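## Task

Take the yellow sponge off the low shelf and set it fully inside the back tote, meaning the tote farther from the bench's open edge. Both totes must stay where they were on the bench, and the cartons on the floor beneath the bench must not be moved or rotated. The low shelf must still be standing upright at the end, and the robot must not tip over or finish leaning.

## Robot and tools

ROBOT. A Dexmate Vega: a three-wheeled mobile base (two steering front wheels, a passive rear caster) carrying a Z-folding torso (hip, knee, waist joints), a head with a camera, and two seven-joint arms, left and right, each with a two-finger swinging gripper and a wrist camera. Cameras: head_camera, left_wrist_camera, right_wrist_camera. The base footprint is about 0.70 m long and 0.63 m wide; its front edge sits 0.35 m ahead of the base origin.

FRAMES. Base frame: origin on the floor at the base's turning point, x forward, y left, z up, metres. Hand positions (left_hand, right_hand) and chest are reported in it; a hand point lies between the fingers, 0.033 m back from the closed tips. Odometry frame is the base frame as it was at scene start; base_odometry counts wheel turns only, heading in rad, left positive.

TOOL move. One action per call; every field is optional. It returns state plus the latest images of the cameras listed in "cameras" (omitted, null or ["all"] gives all three; [] gives none). An empty call just reports.
- base: an object with exactly one key, each a relative offset from where the base now is: translate_m (forward +, -2 to 2 m), strafe_m (left +, -2 to 2 m), rotate_rad (counter-clockwise +, -3.2 to 3.2 rad). The front wheels first steer toward a new direction (up to about 1.1 s).
- joints: absolute targets by name, in rad, one key per joint, for either or both arms, torso and head. Torso: torso_hip_rad 0 to 1.57, torso_knee_rad 0 to 3.141, torso_waist_rad -1.57 to 1.57; chest forward lean = knee - hip - waist. Start preset stand is 0.469, 1.617, 1.048; others: stand_high 0.78, 1.57, 0.44; lean_20 0.52, 1.05, 0.18; lean_45 0.52, 1.05, -0.26; low_lean_45 0, 0, -0.79. Arm keys left_/right_ shoulder_pitch, shoulder_yaw, upper_arm_roll, elbow, forearm_roll, wrist_pitch, wrist_yaw, gripper. The right arm mirrors the left: on the right, negative shoulder pitch and negative wrist pitch point down. Gripper 0 (shut) to 0.785 per finger; opening at tips is about 0.3 x angle - 0.002 m. Folded arm pose, in key order: left 1, 0.5, -0.6, -2.5, 0, -0.9, 0; right -1, -0.5, 0.6, -2.5, 0, 0.9, 0. Fold the arms before going to low_lean_45. Head: head_pan_rad (left +), head_tilt_rad, head_camera_tilt_rad (down + at any pan).
- target (alone in an action): one hand to an absolute pose in the base frame: side "left" or "right"; x, y, z in m (-3 to 3); pitch_deg (90 fingers down, 0 level, -30 to 95); heading_deg (0 forward, counter-clockwise +); roll_deg (optional, default 0); line_only true forbids anything but a straight-line path. Roll r and r+180 are equivalent. The robot must be still. Result: reached (within 10 mm and 2 deg), short (with the gap; if marked part of a move, resend the same target), or refused with a reason.
- speeds: caps for this action: translate_m and strafe_m 0.04 to 0.3 m/s, rotate_rad 0.1 to 0.6 rad/s. min_time_s 0.1 to 8 s: slowest allowed duration for arm and head motions.
Unknown keys make the call invalid; out-of-range values get it refused. After a refusal or a stop, the remaining move, wait and finished_scene calls of that reply are skipped.

OTHER TOOLS. wait(seconds 0 to 10, cameras) lets time pass and reports. zoom_image(camera, region [x0,y0,x1,y1] pixels, at most 504 by 504) enlarges part of the newest image. read_manual(section "licences") returns licence text only. finished_scene(scene) ends the current scene irreversibly; after ending scene 1 make no further call in that reply.

RESULTS. "move" reads done or the worst status. base_status, joint_status, left_hand_status, right_hand_status per motion: done, off_target (resting away, maybe still pushing), contact_stop (an arm pushed near full torque ~0.6 s; the whole arm group stops), contact_stop_at_<key>, time_out, not_followed (collision check withheld the arm; may keep trying), unfinished. Lines: joint command not followed, pose unreachable, on_its_own, MOTOR HOT, OVER-TEMPERATURE FAULT, limit_stop_at_motor_heat, ARM HIT. turned_by_imu above 0.03 rad after a straight drive suggests the base touched something; time_out on a drive means it was held back. base_tilt gives forward/right lean in degrees (about 2 deg error). Joint torques are total drive output, noisy and offset.

CAUTIONS. The base keeps pushing when it meets furniture; drive gently near the bench and shelf. Nothing prevents tipping: keep loads and forward lean moderate. Do not let arms strike or squeeze each other, including a gripper closing on the other hand. Under joints commands nothing keeps arms off the body. Torque over a joint's limit (shoulder 141, upper arm and elbow 75.2, forearm and wrist 23.5 N m) freezes that arm 10 s. Long holds and pushing heat motors. After any stop, back the arm off first. Don't drop the sponge from height, knock the shelf over, or bump the totes or cartons. Loose objects may occasionally be nudged by the scene. The robot keeps its last command while you think.

Each tool is called after "Request:" as name([rows], argument=value, ...), one row to a line, values as JSON.

## Session

Request:
move()

Scene clock: 0.00 s.
Joint torques (N m): no reading
base_odometry: x=+0.000 y=+0.000 heading=+0.000
turned_by_wheels: +0.000
turned_by_imu: +0.000
base_tilt: forward=+0.2 right=-0.8
base_status: not commanded
joint_positions: torso_hip_rad=+0.469 torso_knee_rad=+1.617 torso_waist_rad=+1.048 left_shoulder_pitch_rad=+2.189 left_shoulder_yaw_rad=+0.020 left_upper_arm_roll_rad=+0.013 left_elbow_rad=-1.091 left_forearm_roll_rad=+0.015 left_wrist_pitch_rad=-0.496 left_wrist_yaw_rad=-0.019 left_gripper_rad=+0.005 right_shoulder_pitch_rad=-2.199 right_shoulder_yaw_rad=+0.013 right_upper_arm_roll_rad=+0.012 right_elbow_rad=-1.087 right_forearm_roll_rad=-0.013 right_wrist_pitch_rad=+0.484 right_wrist_yaw_rad=-0.010 right_gripper_rad=+0.005 head_pan_rad=+0.000 head_tilt_rad=+0.000 head_camera_tilt_rad=+0.000
joint_status: not commanded
chest: x=-0.0112 y=+0.0000 z=+1.4155 quat_wxyz=(+0.999, +0.000, +0.050, +0.000) (m; base frame)
left_hand: x=+0.2018 y=+0.2192 z=+0.6041 quat_wxyz=(+0.421, +0.023, +0.907, -0.011) pitch_deg=+40.2 heading_deg=-3.0 roll_deg=+0.0 back=up (m; base frame)
right_hand: x=+0.1884 y=-0.2324 z=+0.5968 quat_wxyz=(+0.409, +0.004, +0.912, -0.007) pitch_deg=+41.7 heading_deg=-1.2 roll_deg=-0.7 back=up (m; base frame)
pictures: head_camera, left_wrist_camera, right_wrist_camera
Images, in order (width x height): head_camera 896x560, left_wrist_camera 672x420, right_wrist_camera 672x420.

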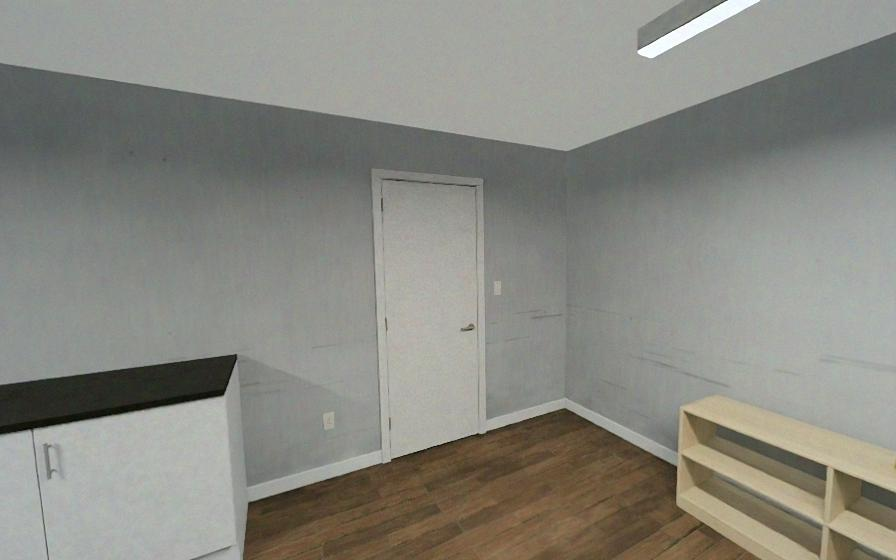

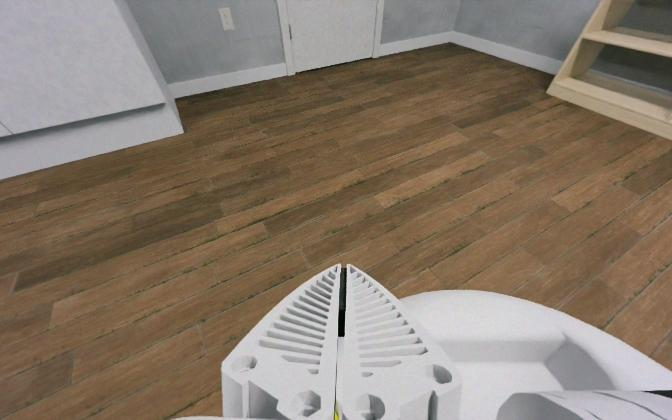

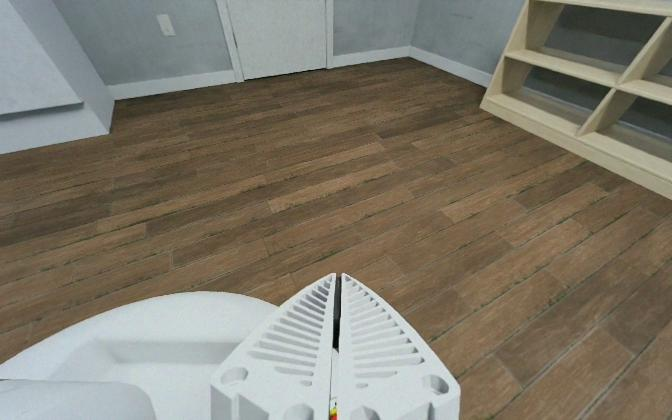

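Request:
move(joints={"head_pan_rad": 1.2, "head_camera_tilt_rad": 0.4}, cameras=["head_camera"])

Request:
move(joints={"head_pan_rad": 2.5, "head_camera_tilt_rad": 0.4}, cameras=["head_camera"])

Request:
move(joints={"head_pan_rad": -1.2, "head_camera_tilt_rad": 0.4}, cameras=["head_camera"])

Request:
move(joints={"head_pan_rad": -2.5, "head_camera_tilt_rad": 0.4}, cameras=["head_camera"])

Scene clock: 8.77 s.
Joint torques (N m): left_arm=[3.92 -0.11 -1.5 -2.71 0.96 -0.57 -0.09] | right_arm=[-6.75 -2.06 -1.03 -5.33 -0.13 2.65 -0.17]
move: done
base_odometry: x=+0.000 y=+0.000 heading=+0.000
turned_by_wheels: +0.000
turned_by_imu: +0.001
base_tilt: forward=+0.2 right=-0.8
base_status: not commanded
joint_positions: torso_hip_rad=+0.469 torso_knee_rad=+1.617 torso_waist_rad=+1.048 left_shoulder_pitch_rad=+2.189 left_shoulder_yaw_rad=+0.020 left_upper_arm_roll_rad=+0.013 left_elbow_rad=-1.091 left_forearm_roll_rad=+0.015 left_wrist_pitch_rad=-0.496 left_wrist_yaw_rad=-0.019 left_gripper_rad=+0.005 right_shoulder_pitch_rad=-2.199 right_shoulder_yaw_rad=+0.013 right_upper_arm_roll_rad=+0.012 right_elbow_rad=-1.087 right_forearm_roll_rad=-0.013 right_wrist_pitch_rad=+0.484 right_wrist_yaw_rad=-0.010 right_gripper_rad=+0.005 head_pan_rad=+1.200 head_tilt_rad=+0.000 head_camera_tilt_rad=+0.400
joint_status: all done
chest: x=-0.0112 y=+0.0000 z=+1.4155 quat_wxyz=(+0.999, +0.000, +0.050, +0.000) (m; base frame)
left_hand: x=+0.2018 y=+0.2192 z=+0.6041 quat_wxyz=(+0.421, +0.023, +0.907, -0.011) pitch_deg=+40.2 heading_deg=-3.0 roll_deg=+0.0 back=up (m; base frame)
right_hand: x=+0.1884 y=-0.2324 z=+0.5968 quat_wxyz=(+0.409, +0.004, +0.912, -0.007) pitch_deg=+41.7 heading_deg=-1.2 roll_deg=-0.7 back=up (m; base frame)
pictures: head_camera
Images, in order (width x height): head_camera 896x560.

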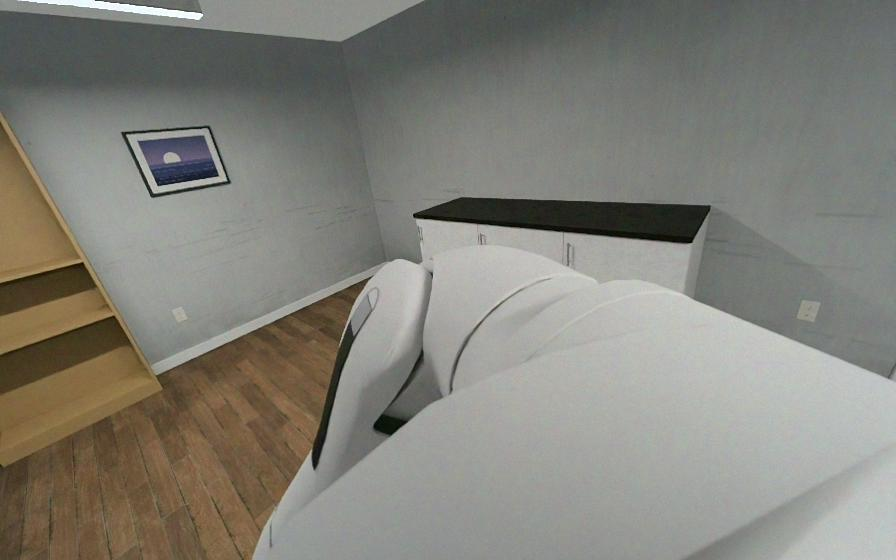

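Scene clock: 10.30 s.
Joint torques (N m): left_arm=[2.51 0.75 1.8 -2.16 -0.09 -1.45 0.4] | right_arm=[-6.2 -0.37 -0.22 -4.63 -0.59 2.32 -0.18]
move: done
base_odometry: x=+0.000 y=+0.000 heading=+0.000
turned_by_wheels: +0.000
turned_by_imu: +0.000
base_tilt: forward=+0.2 right=-0.8
base_status: not commanded
joint_positions: torso_hip_rad=+0.469 torso_knee_rad=+1.617 torso_waist_rad=+1.048 left_shoulder_pitch_rad=+2.189 left_shoulder_yaw_rad=+0.020 left_upper_arm_roll_rad=+0.013 left_elbow_rad=-1.091 left_forearm_roll_rad=+0.015 left_wrist_pitch_rad=-0.496 left_wrist_yaw_rad=-0.019 left_gripper_rad=+0.005 right_shoulder_pitch_rad=-2.199 right_shoulder_yaw_rad=+0.013 right_upper_arm_roll_rad=+0.012 right_elbow_rad=-1.087 right_forearm_roll_rad=-0.013 right_wrist_pitch_rad=+0.484 right_wrist_yaw_rad=-0.010 right_gripper_rad=+0.005 head_pan_rad=+2.500 head_tilt_rad=+0.000 head_camera_tilt_rad=+0.400
joint_status: all done
chest: x=-0.0112 y=+0.0000 z=+1.4155 quat_wxyz=(+0.999, +0.000, +0.050, +0.000) (m; base frame)
left_hand: x=+0.2018 y=+0.2192 z=+0.6041 quat_wxyz=(+0.421, +0.023, +0.907, -0.011) pitch_deg=+40.2 heading_deg=-3.0 roll_deg=+0.0 back=up (m; base frame)
right_hand: x=+0.1884 y=-0.2324 z=+0.5968 quat_wxyz=(+0.409, +0.004, +0.912, -0.007) pitch_deg=+41.7 heading_deg=-1.2 roll_deg=-0.7 back=up (m; base frame)
pictures: head_camera
Images, in order (width x height): head_camera 896x560.

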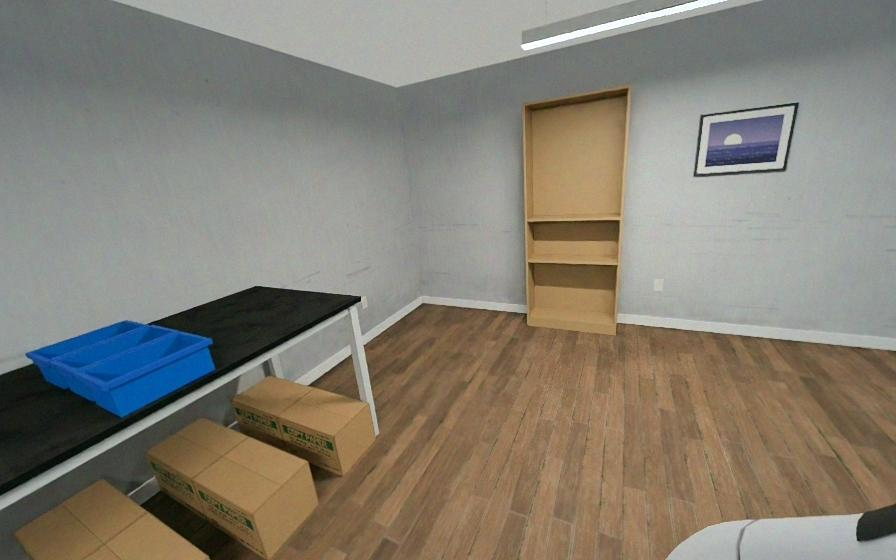

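Scene clock: 13.43 s.
Joint torques (N m): left_arm=[5.77 -0.53 0.45 -2.91 -0.6 -1.57 -0.32] | right_arm=[-5.27 1.89 -0.64 -3.9 -0.06 1.43 0.11]
move: done
base_odometry: x=+0.000 y=+0.000 heading=+0.000
turned_by_wheels: +0.000
turned_by_imu: +0.000
base_tilt: forward=+0.2 right=-0.8
base_status: not commanded
joint_positions: torso_hip_rad=+0.469 torso_knee_rad=+1.617 torso_waist_rad=+1.048 left_shoulder_pitch_rad=+2.189 left_shoulder_yaw_rad=+0.020 left_upper_arm_roll_rad=+0.013 left_elbow_rad=-1.091 left_forearm_roll_rad=+0.015 left_wrist_pitch_rad=-0.496 left_wrist_yaw_rad=-0.019 left_gripper_rad=+0.005 right_shoulder_pitch_rad=-2.199 right_shoulder_yaw_rad=+0.013 right_upper_arm_roll_rad=+0.012 right_elbow_rad=-1.087 right_forearm_roll_rad=-0.013 right_wrist_pitch_rad=+0.484 right_wrist_yaw_rad=-0.010 right_gripper_rad=+0.005 head_pan_rad=-1.200 head_tilt_rad=+0.000 head_camera_tilt_rad=+0.400
joint_status: all done
chest: x=-0.0112 y=+0.0000 z=+1.4155 quat_wxyz=(+0.999, +0.000, +0.050, +0.000) (m; base frame)
left_hand: x=+0.2018 y=+0.2192 z=+0.6041 quat_wxyz=(+0.421, +0.023, +0.907, -0.011) pitch_deg=+40.2 heading_deg=-3.0 roll_deg=+0.0 back=up (m; base frame)
right_hand: x=+0.1884 y=-0.2324 z=+0.5968 quat_wxyz=(+0.409, +0.004, +0.912, -0.007) pitch_deg=+41.7 heading_deg=-1.2 roll_deg=-0.7 back=up (m; base frame)
pictures: head_camera
Images, in order (width x height): head_camera 896x560.

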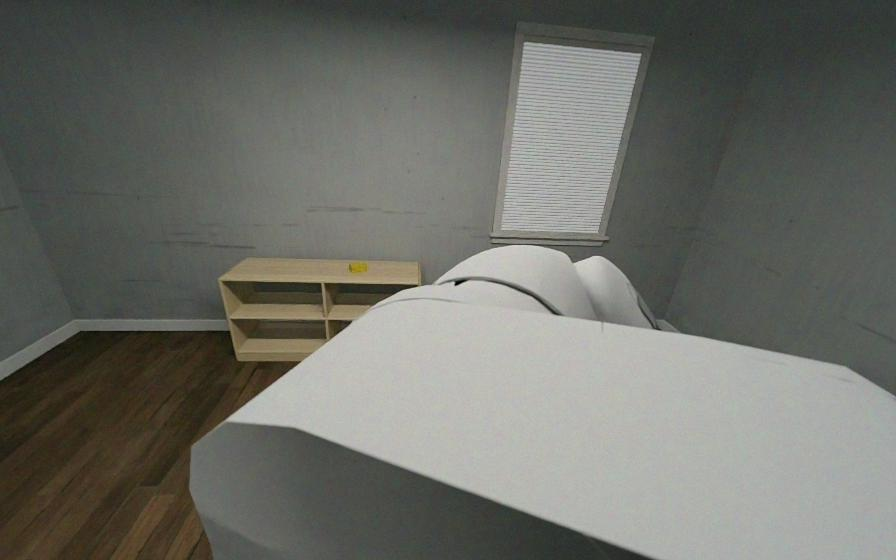

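Scene clock: 14.97 s.
Joint torques (N m): left_arm=[5.01 1.21 0.75 -3.15 0.48 -1.42 0.18] | right_arm=[-6.48 -1.54 -0.75 -4.07 0.01 2.3 0.36]
move: done
base_odometry: x=+0.000 y=+0.000 heading=+0.000
turned_by_wheels: +0.000
turned_by_imu: +0.000
base_tilt: forward=+0.2 right=-0.8
base_status: not commanded
joint_positions: torso_hip_rad=+0.469 torso_knee_rad=+1.617 torso_waist_rad=+1.048 left_shoulder_pitch_rad=+2.189 left_shoulder_yaw_rad=+0.020 left_upper_arm_roll_rad=+0.013 left_elbow_rad=-1.091 left_forearm_roll_rad=+0.015 left_wrist_pitch_rad=-0.496 left_wrist_yaw_rad=-0.019 left_gripper_rad=+0.005 right_shoulder_pitch_rad=-2.199 right_shoulder_yaw_rad=+0.013 right_upper_arm_roll_rad=+0.012 right_elbow_rad=-1.087 right_forearm_roll_rad=-0.013 right_wrist_pitch_rad=+0.484 right_wrist_yaw_rad=-0.010 right_gripper_rad=+0.005 head_pan_rad=-2.500 head_tilt_rad=+0.000 head_camera_tilt_rad=+0.400
joint_status: all done
chest: x=-0.0112 y=+0.0000 z=+1.4155 quat_wxyz=(+0.999, +0.000, +0.050, +0.000) (m; base frame)
left_hand: x=+0.2018 y=+0.2192 z=+0.6041 quat_wxyz=(+0.421, +0.023, +0.907, -0.011) pitch_deg=+40.2 heading_deg=-3.0 roll_deg=+0.0 back=up (m; base frame)
right_hand: x=+0.1884 y=-0.2324 z=+0.5968 quat_wxyz=(+0.409, +0.004, +0.912, -0.007) pitch_deg=+41.7 heading_deg=-1.2 roll_deg=-0.7 back=up (m; base frame)
pictures: head_camera
Images, in order (width x height): head_camera 896x560.

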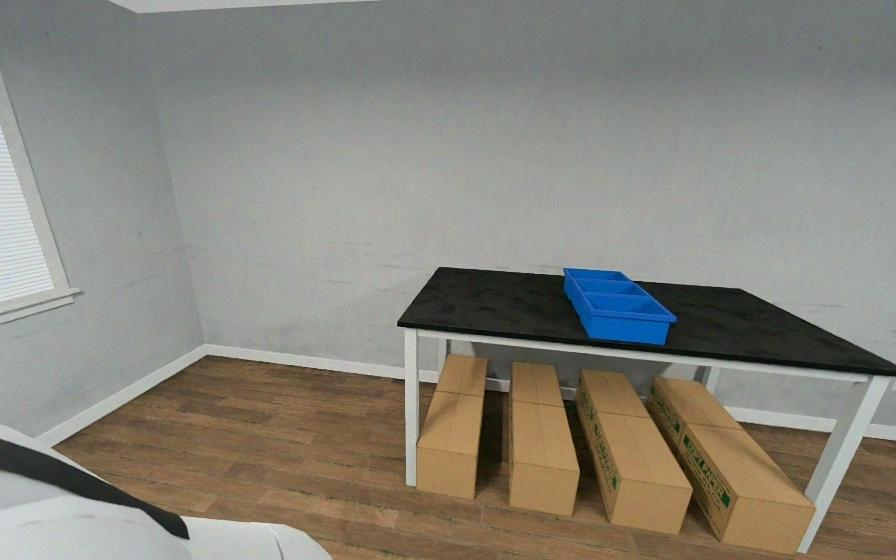

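Request:
move(base={"rotate_rad": -1.05}, joints={"head_pan_rad": 0, "head_camera_tilt_rad": 0.5}, cameras=["head_camera"])

Scene clock: 73.23 s.
Joint torques (N m): left_arm=[4.57 1.56 1.62 -4.62 -0.3 -1.08 -0.28] | right_arm=[-8.39 2.23 -0.25 -5.08 0.18 1.86 -0.19]
move: done
base_odometry: x=+0.001 y=+0.000 heading=-1.052
turned_by_wheels: -1.052
turned_by_imu: -1.044
base_tilt: forward=+0.2 right=-0.8
base_status: done
joint_positions: torso_hip_rad=+0.469 torso_knee_rad=+1.617 torso_waist_rad=+1.048 left_shoulder_pitch_rad=+2.189 left_shoulder_yaw_rad=+0.020 left_upper_arm_roll_rad=+0.013 left_elbow_rad=-1.091 left_forearm_roll_rad=+0.015 left_wrist_pitch_rad=-0.496 left_wrist_yaw_rad=-0.019 left_gripper_rad=+0.005 right_shoulder_pitch_rad=-2.199 right_shoulder_yaw_rad=+0.013 right_upper_arm_roll_rad=+0.012 right_elbow_rad=-1.087 right_forearm_roll_rad=-0.013 right_wrist_pitch_rad=+0.484 right_wrist_yaw_rad=-0.010 right_gripper_rad=+0.005 head_pan_rad=+0.000 head_tilt_rad=+0.000 head_camera_tilt_rad=+0.500
joint_status: all done
chest: x=-0.0112 y=+0.0000 z=+1.4155 quat_wxyz=(+0.999, +0.000, +0.050, +0.000) (m; base frame)
left_hand: x=+0.2018 y=+0.2192 z=+0.6041 quat_wxyz=(+0.421, +0.023, +0.907, -0.011) pitch_deg=+40.2 heading_deg=-3.0 roll_deg=+0.0 back=up (m; base frame)
right_hand: x=+0.1884 y=-0.2324 z=+0.5968 quat_wxyz=(+0.409, +0.004, +0.912, -0.007) pitch_deg=+41.7 heading_deg=-1.2 roll_deg=-0.7 back=up (m; base frame)
pictures: head_camera
Images, in order (width x height): head_camera 896x560.

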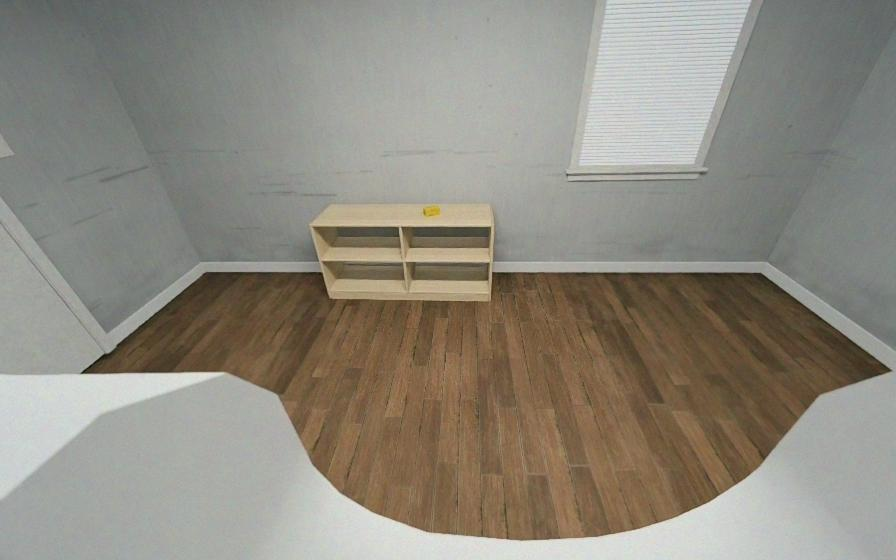

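Request:
move(base={"translate_m": 1.15}, joints={"head_camera_tilt_rad": 0.8}, cameras=["head_camera"])

Scene clock: 85.27 s.
Joint torques (N m): left_arm=[3 -0.29 0.74 -2.28 0.03 -1.37 -0.02] | right_arm=[-6.23 0.64 -1.72 -3.3 -0.22 2.75 -0.69]
move: done
base_odometry: x=+0.571 y=-0.998 heading=-1.053
turned_by_wheels: -0.001
turned_by_imu: +0.005
base_tilt: forward=+0.2 right=-0.7
base_status: done
joint_positions: torso_hip_rad=+0.469 torso_knee_rad=+1.617 torso_waist_rad=+1.048 left_shoulder_pitch_rad=+2.189 left_shoulder_yaw_rad=+0.020 left_upper_arm_roll_rad=+0.013 left_elbow_rad=-1.091 left_forearm_roll_rad=+0.015 left_wrist_pitch_rad=-0.496 left_wrist_yaw_rad=-0.019 left_gripper_rad=+0.005 right_shoulder_pitch_rad=-2.199 right_shoulder_yaw_rad=+0.013 right_upper_arm_roll_rad=+0.012 right_elbow_rad=-1.087 right_forearm_roll_rad=-0.013 right_wrist_pitch_rad=+0.484 right_wrist_yaw_rad=-0.010 right_gripper_rad=+0.005 head_pan_rad=+0.000 head_tilt_rad=+0.000 head_camera_tilt_rad=+0.800
joint_status: all done
chest: x=-0.0111 y=+0.0000 z=+1.4155 quat_wxyz=(+0.999, +0.000, +0.050, +0.000) (m; base frame)
left_hand: x=+0.2018 y=+0.2192 z=+0.6041 quat_wxyz=(+0.421, +0.023, +0.907, -0.011) pitch_deg=+40.2 heading_deg=-3.0 roll_deg=+0.0 back=up (m; base frame)
right_hand: x=+0.1884 y=-0.2324 z=+0.5968 quat_wxyz=(+0.409, +0.004, +0.912, -0.007) pitch_deg=+41.7 heading_deg=-1.2 roll_deg=-0.7 back=up (m; base frame)
pictures: head_camera
Images, in order (width x height): head_camera 896x560.

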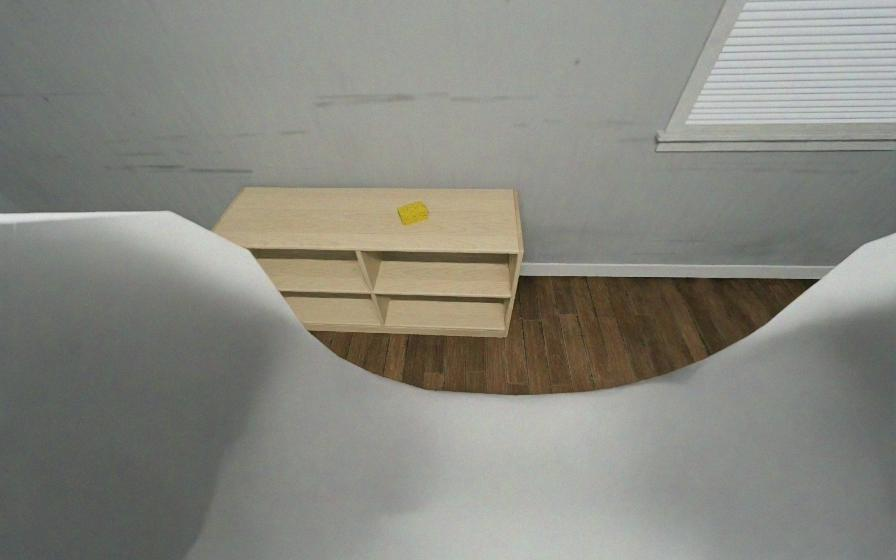

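Request:
move(joints={"torso_hip_rad": 0.469, "torso_knee_rad": 1.35, "torso_waist_rad": 0.18, "left_shoulder_pitch_rad": 1.35, "right_shoulder_pitch_rad": -1.45, "left_elbow_rad": -1.4, "right_elbow_rad": -1.3}, min_time_s=3, cameras=["head_camera", "left_wrist_camera"])

Scene clock: 118.27 s.
Joint torques (N m): left_arm=[-13.38 -1.22 1.67 -9.24 0.16 -1.02 -0.23] | right_arm=[4.05 1.34 1.81 -12.34 -0.12 2.58 -0.27]
move: done
base_odometry: x=+0.571 y=-0.998 heading=-1.053
turned_by_wheels: +0.000
turned_by_imu: +0.001
base_tilt: forward=+0.3 right=-0.8
base_status: not commanded
joint_positions: torso_hip_rad=+0.469 torso_knee_rad=+1.350 torso_waist_rad=+0.180 left_shoulder_pitch_rad=+1.352 left_shoulder_yaw_rad=+0.020 left_upper_arm_roll_rad=+0.013 left_elbow_rad=-1.399 left_forearm_roll_rad=+0.015 left_wrist_pitch_rad=-0.496 left_wrist_yaw_rad=-0.019 left_gripper_rad=+0.005 right_shoulder_pitch_rad=-1.452 right_shoulder_yaw_rad=+0.013 right_upper_arm_roll_rad=+0.012 right_elbow_rad=-1.299 right_forearm_roll_rad=-0.013 right_wrist_pitch_rad=+0.484 right_wrist_yaw_rad=-0.010 right_gripper_rad=+0.005 head_pan_rad=+0.000 head_tilt_rad=+0.000 head_camera_tilt_rad=+0.800
joint_status: all done
chest: x=+0.1395 y=+0.0000 z=+1.3098 quat_wxyz=(+0.939, +0.000, +0.343, +0.000) (m; base frame)
left_hand: x=+0.6429 y=+0.2151 z=+0.7388 quat_wxyz=(+0.649, +0.025, +0.760, -0.008) pitch_deg=+9.1 heading_deg=-2.6 roll_deg=+1.2 back=up (m; base frame)
right_hand: x=+0.5475 y=-0.2345 z=+0.6318 quat_wxyz=(+0.565, +0.005, +0.825, -0.008) pitch_deg=+21.2 heading_deg=-1.1 roll_deg=-0.5 back=up (m; base frame)
pictures: head_camera, left_wrist_camera
Images, in order (width x height): head_camera 896x560, left_wrist_camera 672x420.

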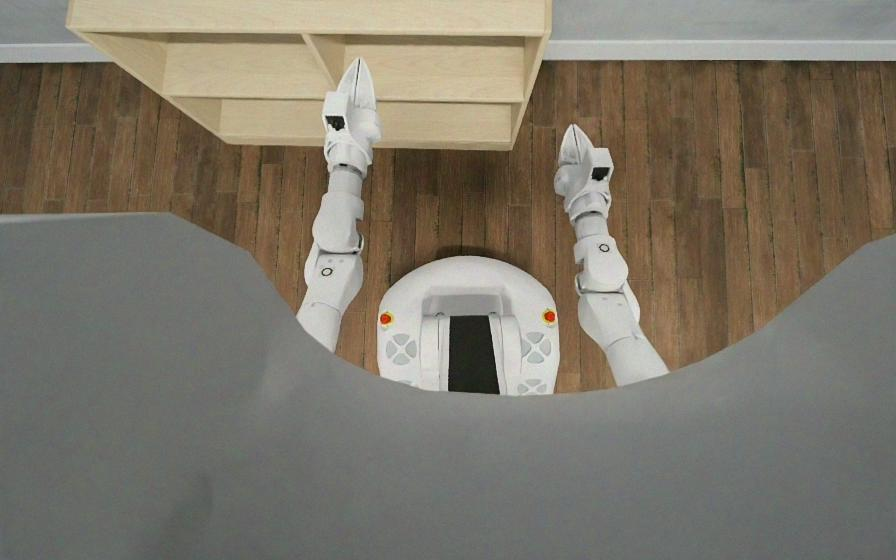

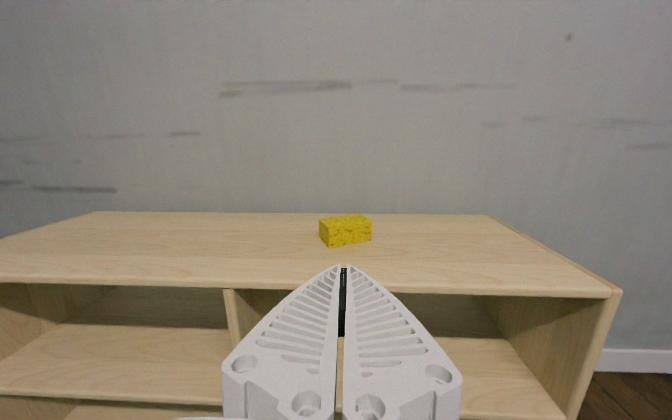

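Request:
move(target={"side": "right", "x": 0.45, "y": -0.3, "z": 0.9, "pitch_deg": 10, "heading_deg": 0}, cameras=[])

Request:
move(target={"side": "left", "x": 0.65, "y": 0.18, "z": 0.85, "pitch_deg": 90, "heading_deg": -75}, cameras=["head_camera", "left_wrist_camera"])

Scene clock: 139.80 s.
Joint torques (N m): left_arm=[-10.1 1.3 -0.19 -9.49 -0.03 -1.27 0.2] | right_arm=[-15.43 -3.66 3.03 -13.74 0.45 3 0.49]
move: done
base_odometry: x=+0.571 y=-0.998 heading=-1.053
turned_by_wheels: +0.000
turned_by_imu: +0.001
base_tilt: forward=+0.2 right=-0.8
base_status: not commanded
joint_positions: torso_hip_rad=+0.469 torso_knee_rad=+1.350 torso_waist_rad=+0.180 left_shoulder_pitch_rad=+1.350 left_shoulder_yaw_rad=+0.020 left_upper_arm_roll_rad=+0.013 left_elbow_rad=-1.400 left_forearm_roll_rad=+0.015 left_wrist_pitch_rad=-0.496 left_wrist_yaw_rad=-0.019 left_gripper_rad=+0.005 right_shoulder_pitch_rad=-2.151 right_shoulder_yaw_rad=-0.060 right_upper_arm_roll_rad=+0.179 right_elbow_rad=-2.205 right_forearm_roll_rad=+0.208 right_wrist_pitch_rad=+0.455 right_wrist_yaw_rad=+0.120 right_gripper_rad=+0.005 head_pan_rad=+0.000 head_tilt_rad=+0.000 head_camera_tilt_rad=+0.800
joint_status: not commanded
chest: x=+0.1394 y=+0.0000 z=+1.3098 quat_wxyz=(+0.939, +0.000, +0.343, +0.000) (m; base frame)
left_hand: x=+0.6441 y=+0.2151 z=+0.7401 quat_wxyz=(+0.650, +0.025, +0.760, -0.008) pitch_deg=+8.9 heading_deg=-2.6 roll_deg=+1.2 back=up (m; base frame)
right_hand: x=+0.4505 y=-0.2997 z=+0.8984 quat_wxyz=(+0.642, +0.000, +0.766, +0.000) pitch_deg=+10.1 heading_deg=+0.0 roll_deg=+0.0 back=up (m; base frame)
right_hand_status: reached (straight line, planned for 3.2 s): 2 mm and 0.1 deg off.
pictures: none
No camera images: "cameras" was empty.

Scene clock: 146.93 s.
Joint torques (N m): left_arm=[-28.7 0.32 -8.28 -2.17 1.49 0.16 -0.44] | right_arm=[-14.01 -5.74 3.95 -12.56 0.31 3.79 0.07]
move: done
base_odometry: x=+0.571 y=-0.998 heading=-1.053
turned_by_wheels: +0.000
turned_by_imu: +0.001
base_tilt: forward=+0.2 right=-0.8
base_status: not commanded
joint_positions: torso_hip_rad=+0.469 torso_knee_rad=+1.350 torso_waist_rad=+0.180 left_shoulder_pitch_rad=-0.412 left_shoulder_yaw_rad=+0.739 left_upper_arm_roll_rad=+1.481 left_elbow_rad=-1.763 left_forearm_roll_rad=+0.013 left_wrist_pitch_rad=+1.273 left_wrist_yaw_rad=-1.345 left_gripper_rad=+0.005 right_shoulder_pitch_rad=-2.155 right_shoulder_yaw_rad=-0.060 right_upper_arm_roll_rad=+0.180 right_elbow_rad=-2.208 right_forearm_roll_rad=+0.209 right_wrist_pitch_rad=+0.456 right_wrist_yaw_rad=+0.121 right_gripper_rad=+0.005 head_pan_rad=+0.000 head_tilt_rad=+0.000 head_camera_tilt_rad=+0.800
joint_status: not commanded
chest: x=+0.1394 y=+0.0000 z=+1.3098 quat_wxyz=(+0.939, +0.000, +0.343, +0.000) (m; base frame)
left_hand: x=+0.6504 y=+0.1785 z=+0.8491 quat_wxyz=(+0.001, +0.610, +0.792, -0.001) pitch_deg=+89.8 heading_deg=-75.2 roll_deg=+0.0 (m; base frame)
left_hand_status: reached (checked arc [no straight line was possible; over the whole arc the hand travels 0.80 m to end 0.12 m from its start, up to 0.35 m off the straight line; left_wrist_pitch_rad turns most, 1.77 rad; on the way or at its end the hand turns up to 104 deg from its attitude at the start], planned for 5.9 s): 2 mm and 0.3 deg off.
right_hand: x=+0.4500 y=-0.2999 z=+0.8999 quat_wxyz=(+0.643, +0.000, +0.766, +0.000) pitch_deg=+10.0 heading_deg=+0.0 roll_deg=+0.0 back=up (m; base frame)
pictures: head_camera, left_wrist_camera
Images, in order (width x height): head_camera 896x560, left_wrist_camera 672x420.

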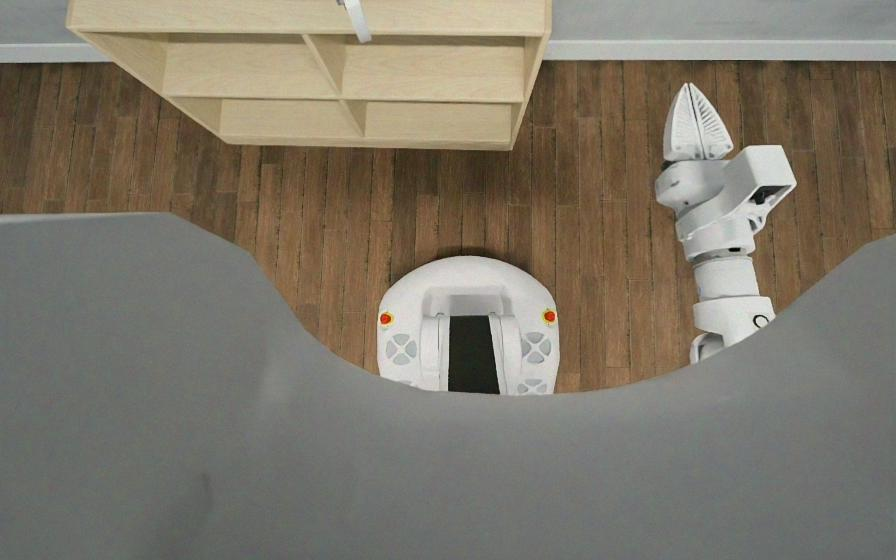

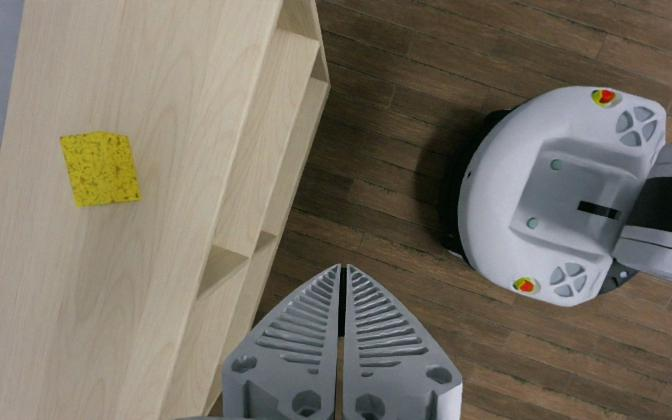

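Request:
zoom_image(camera="left_wrist_camera", region=[30, 100, 190, 230])

Scaled by 3.150 from the camera's 672x420 image, which has a finer 960x600 frame.

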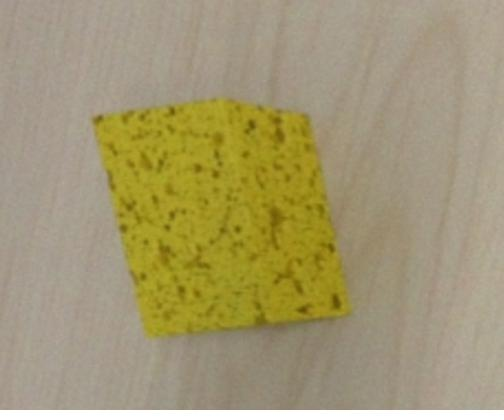

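Request:
move(base={"translate_m": 0.36}, joints={"left_gripper_rad": 0.5}, speeds={"translate_m": 0.15}, cameras=["head_camera", "left_wrist_camera"])

Scene clock: 191.70 s.
Joint torques (N m): left_arm=[-26.93 -0.34 -10.84 -2.19 0.97 0.16 0] | right_arm=[-14.81 -0.95 4.85 -11.52 0.47 2.63 0.25]
move: done
base_odometry: x=+0.749 y=-1.311 heading=-1.054
turned_by_wheels: -0.001
turned_by_imu: +0.002
base_tilt: forward=+0.2 right=-0.7
base_status: done
joint_positions: torso_hip_rad=+0.469 torso_knee_rad=+1.350 torso_waist_rad=+0.180 left_shoulder_pitch_rad=-0.415 left_shoulder_yaw_rad=+0.740 left_upper_arm_roll_rad=+1.484 left_elbow_rad=-1.763 left_forearm_roll_rad=+0.013 left_wrist_pitch_rad=+1.276 left_wrist_yaw_rad=-1.348 left_gripper_rad=+0.500 right_shoulder_pitch_rad=-2.155 right_shoulder_yaw_rad=-0.060 right_upper_arm_roll_rad=+0.180 right_elbow_rad=-2.208 right_forearm_roll_rad=+0.209 right_wrist_pitch_rad=+0.456 right_wrist_yaw_rad=+0.121 right_gripper_rad=+0.005 head_pan_rad=+0.000 head_tilt_rad=+0.000 head_camera_tilt_rad=+0.800
joint_status: all done
chest: x=+0.1394 y=+0.0000 z=+1.3097 quat_wxyz=(+0.939, +0.000, +0.343, +0.000) (m; base frame)
left_hand: x=+0.6500 y=+0.1800 z=+0.8499 quat_wxyz=(+0.000, +0.609, +0.793, +0.000) pitch_deg=+90.0 heading_deg=-75.0 roll_deg=+0.0 (m; base frame)
right_hand: x=+0.4500 y=-0.2999 z=+0.8999 quat_wxyz=(+0.643, +0.000, +0.766, +0.000) pitch_deg=+10.0 heading_deg=+0.0 roll_deg=+0.0 back=up (m; base frame)
pictures: head_camera, left_wrist_camera
Images, in order (width x height): head_camera 896x560, left_wrist_camera 672x420.

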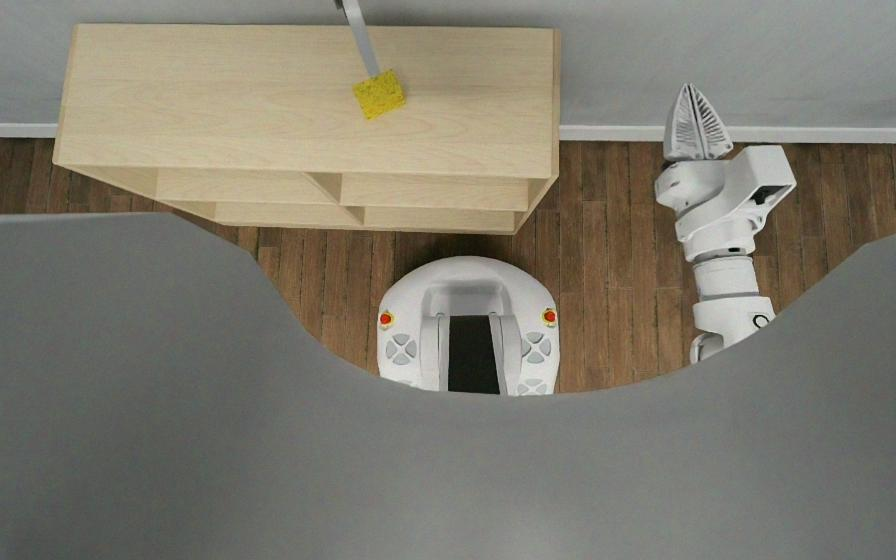

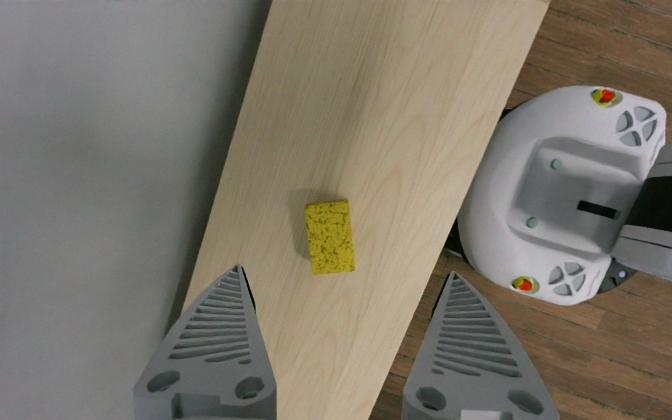

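Request:
move(target={"side": "left", "x": 0.661, "y": 0.184, "z": 0.72, "pitch_deg": 90, "heading_deg": -70, "line_only": true}, cameras=["left_wrist_camera"])

Scene clock: 207.93 s.
Joint torques (N m): left_arm=[-14.23 2.22 -10.44 -2.22 -0.32 0.16 0.19] | right_arm=[-16.25 -1.25 3.15 -11.83 0.49 2.71 0.19]
move: done
base_odometry: x=+0.749 y=-1.311 heading=-1.054
turned_by_wheels: +0.000
turned_by_imu: +0.001
base_tilt: forward=+0.3 right=-0.8
base_status: not commanded
joint_positions: torso_hip_rad=+0.469 torso_knee_rad=+1.350 torso_waist_rad=+0.180 left_shoulder_pitch_rad=-0.148 left_shoulder_yaw_rad=+0.592 left_upper_arm_roll_rad=+1.378 left_elbow_rad=-1.438 left_forearm_roll_rad=+0.010 left_wrist_pitch_rad=+1.150 left_wrist_yaw_rad=-1.109 left_gripper_rad=+0.500 right_shoulder_pitch_rad=-2.155 right_shoulder_yaw_rad=-0.060 right_upper_arm_roll_rad=+0.180 right_elbow_rad=-2.208 right_forearm_roll_rad=+0.209 right_wrist_pitch_rad=+0.456 right_wrist_yaw_rad=+0.121 right_gripper_rad=+0.005 head_pan_rad=+0.000 head_tilt_rad=+0.000 head_camera_tilt_rad=+0.800
joint_status: not commanded
chest: x=+0.1394 y=+0.0000 z=+1.3097 quat_wxyz=(+0.939, +0.000, +0.343, +0.000) (m; base frame)
left_hand: x=+0.6612 y=+0.1840 z=+0.7214 quat_wxyz=(+0.000, +0.574, +0.819, +0.000) pitch_deg=+90.0 heading_deg=-70.1 roll_deg=+0.0 (m; base frame)
left_hand_status: reached (straight line, planned for 1.4 s): 1 mm and 0.1 deg off.
right_hand: x=+0.4500 y=-0.2999 z=+0.8999 quat_wxyz=(+0.643, +0.000, +0.766, +0.000) pitch_deg=+10.0 heading_deg=+0.0 roll_deg=+0.0 back=up (m; base frame)
pictures: left_wrist_camera
Images, in order (width x height): left_wrist_camera 672x420.

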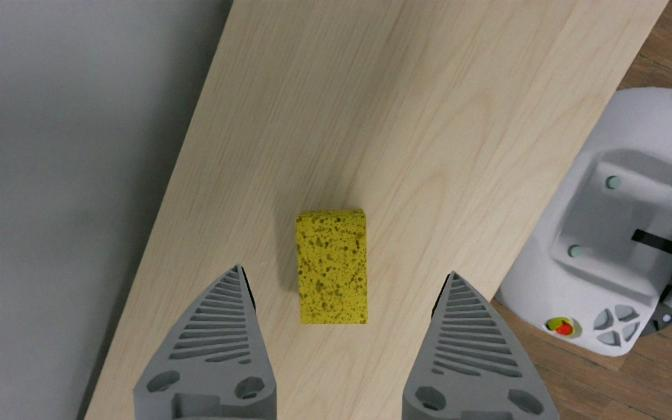

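Request:
move(target={"side": "left", "x": 0.669, "y": 0.194, "z": 0.632, "pitch_deg": 90, "heading_deg": -70, "line_only": true}, cameras=["left_wrist_camera"])

Scene clock: 221.57 s.
Joint torques (N m): left_arm=[6.62 -1.32 1.96 5.52 -0.61 -1.22 1.42] | right_arm=[-14.52 -2.9 3.23 -13.03 0.07 3.29 0.46]
move: done
base_odometry: x=+0.749 y=-1.311 heading=-1.054
turned_by_wheels: +0.000
turned_by_imu: +0.001
base_tilt: forward=+0.2 right=-0.8
base_status: not commanded
joint_positions: torso_hip_rad=+0.469 torso_knee_rad=+1.350 torso_waist_rad=+0.181 left_shoulder_pitch_rad=-0.041 left_shoulder_yaw_rad=+0.430 left_upper_arm_roll_rad=+1.351 left_elbow_rad=-1.036 left_forearm_roll_rad=+0.008 left_wrist_pitch_rad=+0.889 left_wrist_yaw_rad=-0.978 left_gripper_rad=+0.500 right_shoulder_pitch_rad=-2.155 right_shoulder_yaw_rad=-0.060 right_upper_arm_roll_rad=+0.180 right_elbow_rad=-2.208 right_forearm_roll_rad=+0.209 right_wrist_pitch_rad=+0.456 right_wrist_yaw_rad=+0.121 right_gripper_rad=+0.005 head_pan_rad=+0.000 head_tilt_rad=+0.000 head_camera_tilt_rad=+0.800
joint_status: not commanded
chest: x=+0.1386 y=+0.0000 z=+1.3100 quat_wxyz=(+0.939, +0.000, +0.343, +0.000) (m; base frame)
left_hand: x=+0.6699 y=+0.1937 z=+0.6341 quat_wxyz=(+0.001, +0.574, +0.819, +0.001) pitch_deg=+89.9 heading_deg=-70.0 roll_deg=+0.0 (m; base frame)
left_hand_status: reached (straight line, planned for 1.6 s): 2 mm and 0.1 deg off.
right_hand: x=+0.4497 y=-0.2999 z=+0.9005 quat_wxyz=(+0.643, +0.000, +0.766, +0.000) pitch_deg=+9.9 heading_deg=+0.0 roll_deg=+0.0 back=up (m; base frame)
pictures: left_wrist_camera
Images, in order (width x height): left_wrist_camera 672x420.

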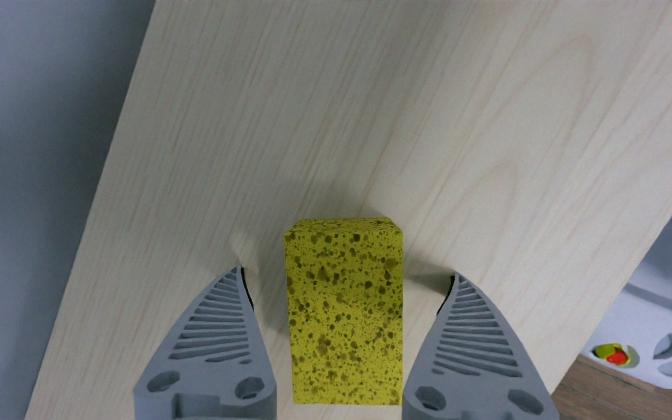

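Request:
move(target={"side": "left", "x": 0.669, "y": 0.196, "z": 0.643, "pitch_deg": 90, "heading_deg": -70, "line_only": true}, cameras=[])

Request:
move(joints={"left_gripper_rad": 0.13}, min_time_s=1.5, cameras=["left_wrist_camera"])

Scene clock: 230.27 s.
Joint torques (N m): left_arm=[-27.46 -0.36 -4.63 -4.64 0.27 0.09 -0.13] | right_arm=[-15.38 -1.66 3.55 -12.5 0.13 1.61 0.21]
move: done
base_odometry: x=+0.749 y=-1.311 heading=-1.054
turned_by_wheels: +0.000
turned_by_imu: +0.001
base_tilt: forward=+0.3 right=-0.8
base_status: not commanded
joint_positions: torso_hip_rad=+0.469 torso_knee_rad=+1.350 torso_waist_rad=+0.180 left_shoulder_pitch_rad=-0.049 left_shoulder_yaw_rad=+0.455 left_upper_arm_roll_rad=+1.353 left_elbow_rad=-1.083 left_forearm_roll_rad=+0.009 left_wrist_pitch_rad=+0.913 left_wrist_yaw_rad=-0.994 left_gripper_rad=+0.500 right_shoulder_pitch_rad=-2.155 right_shoulder_yaw_rad=-0.060 right_upper_arm_roll_rad=+0.180 right_elbow_rad=-2.208 right_forearm_roll_rad=+0.209 right_wrist_pitch_rad=+0.456 right_wrist_yaw_rad=+0.121 right_gripper_rad=+0.005 head_pan_rad=+0.000 head_tilt_rad=+0.000 head_camera_tilt_rad=+0.800
joint_status: not commanded
chest: x=+0.1393 y=+0.0000 z=+1.3098 quat_wxyz=(+0.939, +0.000, +0.343, +0.000) (m; base frame)
left_hand: x=+0.6689 y=+0.1958 z=+0.6414 quat_wxyz=(+0.000, +0.574, +0.819, +0.000) pitch_deg=+89.9 heading_deg=-70.0 roll_deg=+0.0 (m; base frame)
left_hand_status: reached (straight line, planned for 0.5 s): 2 mm and 0.1 deg off.
right_hand: x=+0.4500 y=-0.2999 z=+0.9000 quat_wxyz=(+0.643, +0.000, +0.766, +0.000) pitch_deg=+10.0 heading_deg=+0.0 roll_deg=+0.0 back=up (m; base frame)
pictures: none
No camera images: "cameras" was empty.

"min_time_s" has no arm or head joint beside it: it slows only arm and head motions. Command such a joint too, or leave it out

Request:
move(joints={"left_gripper_rad": 0.13}, cameras=["left_wrist_camera"])

Scene clock: 233.87 s.
Joint torques (N m): left_arm=[-16.09 1.57 -3.65 -2.04 1.21 -0.62 0.79] | right_arm=[-12.59 -3.42 2.43 -12.14 -0.02 3.06 0.03]
move: done
base_odometry: x=+0.749 y=-1.311 heading=-1.054
turned_by_wheels: +0.000
turned_by_imu: +0.001
base_tilt: forward=+0.2 right=-0.8
base_status: not commanded
joint_positions: torso_hip_rad=+0.469 torso_knee_rad=+1.350 torso_waist_rad=+0.180 left_shoulder_pitch_rad=-0.050 left_shoulder_yaw_rad=+0.457 left_upper_arm_roll_rad=+1.353 left_elbow_rad=-1.087 left_forearm_roll_rad=+0.009 left_wrist_pitch_rad=+0.915 left_wrist_yaw_rad=-0.995 left_gripper_rad=+0.131 right_shoulder_pitch_rad=-2.155 right_shoulder_yaw_rad=-0.060 right_upper_arm_roll_rad=+0.180 right_elbow_rad=-2.208 right_forearm_roll_rad=+0.209 right_wrist_pitch_rad=+0.456 right_wrist_yaw_rad=+0.121 right_gripper_rad=+0.005 head_pan_rad=+0.000 head_tilt_rad=+0.000 head_camera_tilt_rad=+0.800
joint_status: all done
chest: x=+0.1391 y=+0.0000 z=+1.3099 quat_wxyz=(+0.939, +0.000, +0.343, +0.000) (m; base frame)
left_hand: x=+0.6692 y=+0.1958 z=+0.6427 quat_wxyz=(+0.000, +0.574, +0.819, +0.000) pitch_deg=+90.0 heading_deg=-70.0 roll_deg=+0.0 (m; base frame)
right_hand: x=+0.4499 y=-0.2999 z=+0.9002 quat_wxyz=(+0.643, +0.000, +0.766, +0.000) pitch_deg=+10.0 heading_deg=+0.0 roll_deg=+0.0 back=up (m; base frame)
pictures: left_wrist_camera
Images, in order (width x height): left_wrist_camera 672x420.

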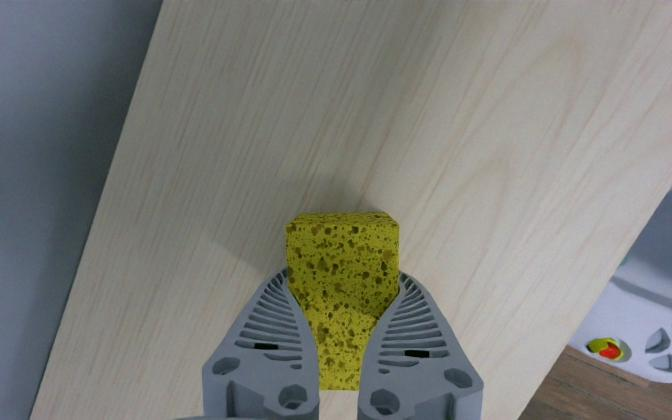

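Request:
move(target={"side": "left", "x": 0.62, "y": 0.2, "z": 0.95, "pitch_deg": 90, "heading_deg": -70}, cameras=["left_wrist_camera"])

Request:
move(base={"translate_m": -0.8}, cameras=["left_wrist_camera"])

Scene clock: 244.57 s.
Joint torques (N m): left_arm=[-27.01 2.14 -7.04 -0.24 0.19 0.22 0.18] | right_arm=[-14.3 -1.58 4.47 -12.83 -0.34 2.01 0.49]
move: done
base_odometry: x=+0.749 y=-1.311 heading=-1.054
turned_by_wheels: +0.000
turned_by_imu: +0.001
base_tilt: forward=+0.2 right=-0.8
base_status: not commanded
joint_positions: torso_hip_rad=+0.469 torso_knee_rad=+1.350 torso_waist_rad=+0.180 left_shoulder_pitch_rad=-0.935 left_shoulder_yaw_rad=+0.835 left_upper_arm_roll_rad=+1.817 left_elbow_rad=-1.917 left_forearm_roll_rad=-0.740 left_wrist_pitch_rad=+1.366 left_wrist_yaw_rad=-0.945 left_gripper_rad=+0.131 right_shoulder_pitch_rad=-2.155 right_shoulder_yaw_rad=-0.060 right_upper_arm_roll_rad=+0.180 right_elbow_rad=-2.208 right_forearm_roll_rad=+0.209 right_wrist_pitch_rad=+0.456 right_wrist_yaw_rad=+0.121 right_gripper_rad=+0.005 head_pan_rad=+0.000 head_tilt_rad=+0.000 head_camera_tilt_rad=+0.800
joint_status: not commanded
chest: x=+0.1393 y=+0.0000 z=+1.3098 quat_wxyz=(+0.939, +0.000, +0.343, +0.000) (m; base frame)
left_hand: x=+0.6203 y=+0.1998 z=+0.9488 quat_wxyz=(+0.000, +0.574, +0.819, +0.000) pitch_deg=+90.0 heading_deg=-70.0 roll_deg=+0.0 (m; base frame)
left_hand_status: reached (straight line, planned for 5.1 s): 1 mm and 0.0 deg off.
right_hand: x=+0.4500 y=-0.2999 z=+0.9000 quat_wxyz=(+0.643, +0.000, +0.766, +0.000) pitch_deg=+10.0 heading_deg=+0.0 roll_deg=+0.0 back=up (m; base frame)
pictures: left_wrist_camera
Images, in order (width x height): left_wrist_camera 672x420.

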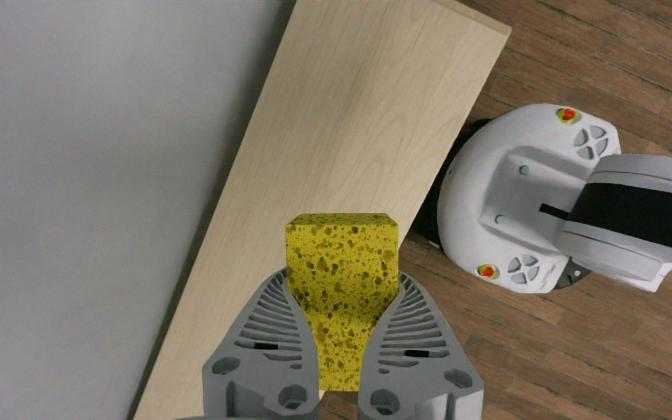

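Scene clock: 248.97 s.
Joint torques (N m): left_arm=[-27.12 -0.16 -7.62 1.21 0.44 0.65 0.31] | right_arm=[-13.09 -1.93 4.1 -11.29 0.01 2.78 0.18]
move: done
base_odometry: x=+0.355 y=-0.615 heading=-1.056
turned_by_wheels: -0.001
turned_by_imu: -0.006
base_tilt: forward=+0.2 right=-0.8
base_status: done
joint_positions: torso_hip_rad=+0.469 torso_knee_rad=+1.350 torso_waist_rad=+0.180 left_shoulder_pitch_rad=-0.939 left_shoulder_yaw_rad=+0.835 left_upper_arm_roll_rad=+1.819 left_elbow_rad=-1.918 left_forearm_roll_rad=-0.744 left_wrist_pitch_rad=+1.366 left_wrist_yaw_rad=-0.944 left_gripper_rad=+0.131 right_shoulder_pitch_rad=-2.155 right_shoulder_yaw_rad=-0.060 right_upper_arm_roll_rad=+0.180 right_elbow_rad=-2.208 right_forearm_roll_rad=+0.209 right_wrist_pitch_rad=+0.456 right_wrist_yaw_rad=+0.121 right_gripper_rad=+0.005 head_pan_rad=+0.000 head_tilt_rad=+0.000 head_camera_tilt_rad=+0.800
joint_status: not commanded
chest: x=+0.1394 y=+0.0000 z=+1.3098 quat_wxyz=(+0.939, +0.000, +0.343, +0.000) (m; base frame)
left_hand: x=+0.6201 y=+0.1999 z=+0.9496 quat_wxyz=(+0.000, +0.574, +0.819, +0.000) pitch_deg=+90.0 heading_deg=-70.0 roll_deg=+0.0 (m; base frame)
right_hand: x=+0.4500 y=-0.2999 z=+0.8999 quat_wxyz=(+0.643, +0.000, +0.766, +0.000) pitch_deg=+10.0 heading_deg=+0.0 roll_deg=+0.0 back=up (m; base frame)
pictures: left_wrist_camera
Images, in order (width x height): left_wrist_camera 672x420.

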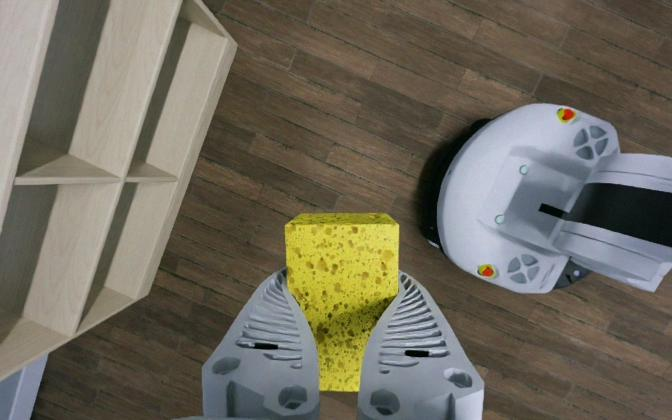

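Request:
move(base={"rotate_rad": -1.571}, joints={"head_camera_tilt_rad": 0.0, "head_pan_rad": -0.4}, cameras=["head_camera"])

Scene clock: 264.57 s.
Joint torques (N m): left_arm=[-25.61 0.85 -9.36 0.5 1.2 0.43 0.39] | right_arm=[-16.59 -1.64 4.41 -11.91 0.06 1.99 0.21]
move: done
base_odometry: x=+0.356 y=-0.617 heading=-2.630
turned_by_wheels: -1.574
turned_by_imu: -1.563
base_tilt: forward=+0.2 right=-0.8
base_status: done
joint_positions: torso_hip_rad=+0.469 torso_knee_rad=+1.350 torso_waist_rad=+0.180 left_shoulder_pitch_rad=-0.939 left_shoulder_yaw_rad=+0.835 left_upper_arm_roll_rad=+1.819 left_elbow_rad=-1.918 left_forearm_roll_rad=-0.744 left_wrist_pitch_rad=+1.366 left_wrist_yaw_rad=-0.944 left_gripper_rad=+0.131 right_shoulder_pitch_rad=-2.155 right_shoulder_yaw_rad=-0.060 right_upper_arm_roll_rad=+0.180 right_elbow_rad=-2.208 right_forearm_roll_rad=+0.209 right_wrist_pitch_rad=+0.456 right_wrist_yaw_rad=+0.121 right_gripper_rad=+0.005 head_pan_rad=-0.400 head_tilt_rad=+0.000 head_camera_tilt_rad=+0.000
joint_status: all done
chest: x=+0.1394 y=+0.0000 z=+1.3098 quat_wxyz=(+0.939, +0.000, +0.343, +0.000) (m; base frame)
left_hand: x=+0.6201 y=+0.1999 z=+0.9496 quat_wxyz=(+0.000, +0.574, +0.819, +0.000) pitch_deg=+90.0 heading_deg=-70.0 roll_deg=+0.0 (m; base frame)
right_hand: x=+0.4500 y=-0.2999 z=+0.8999 quat_wxyz=(+0.643, +0.000, +0.766, +0.000) pitch_deg=+10.0 heading_deg=+0.0 roll_deg=+0.0 back=up (m; base frame)
pictures: head_camera
Images, in order (width x height): head_camera 896x560.

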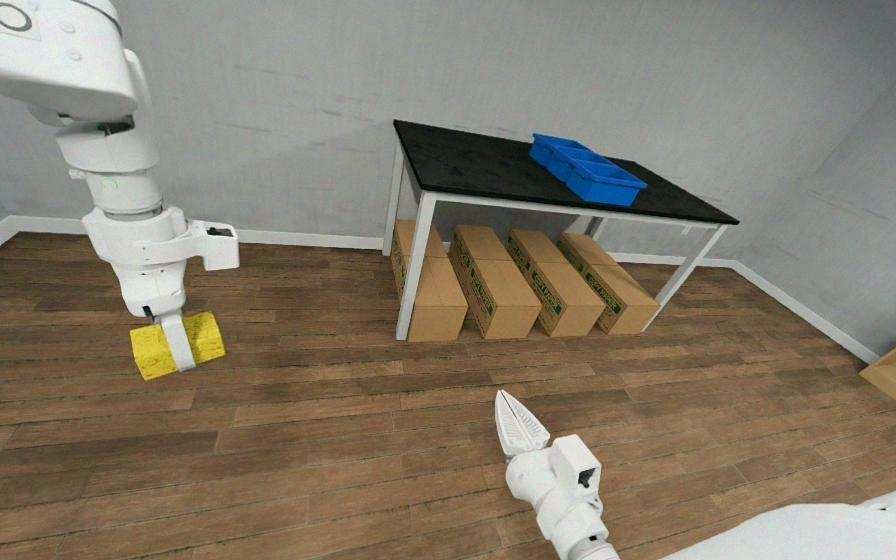

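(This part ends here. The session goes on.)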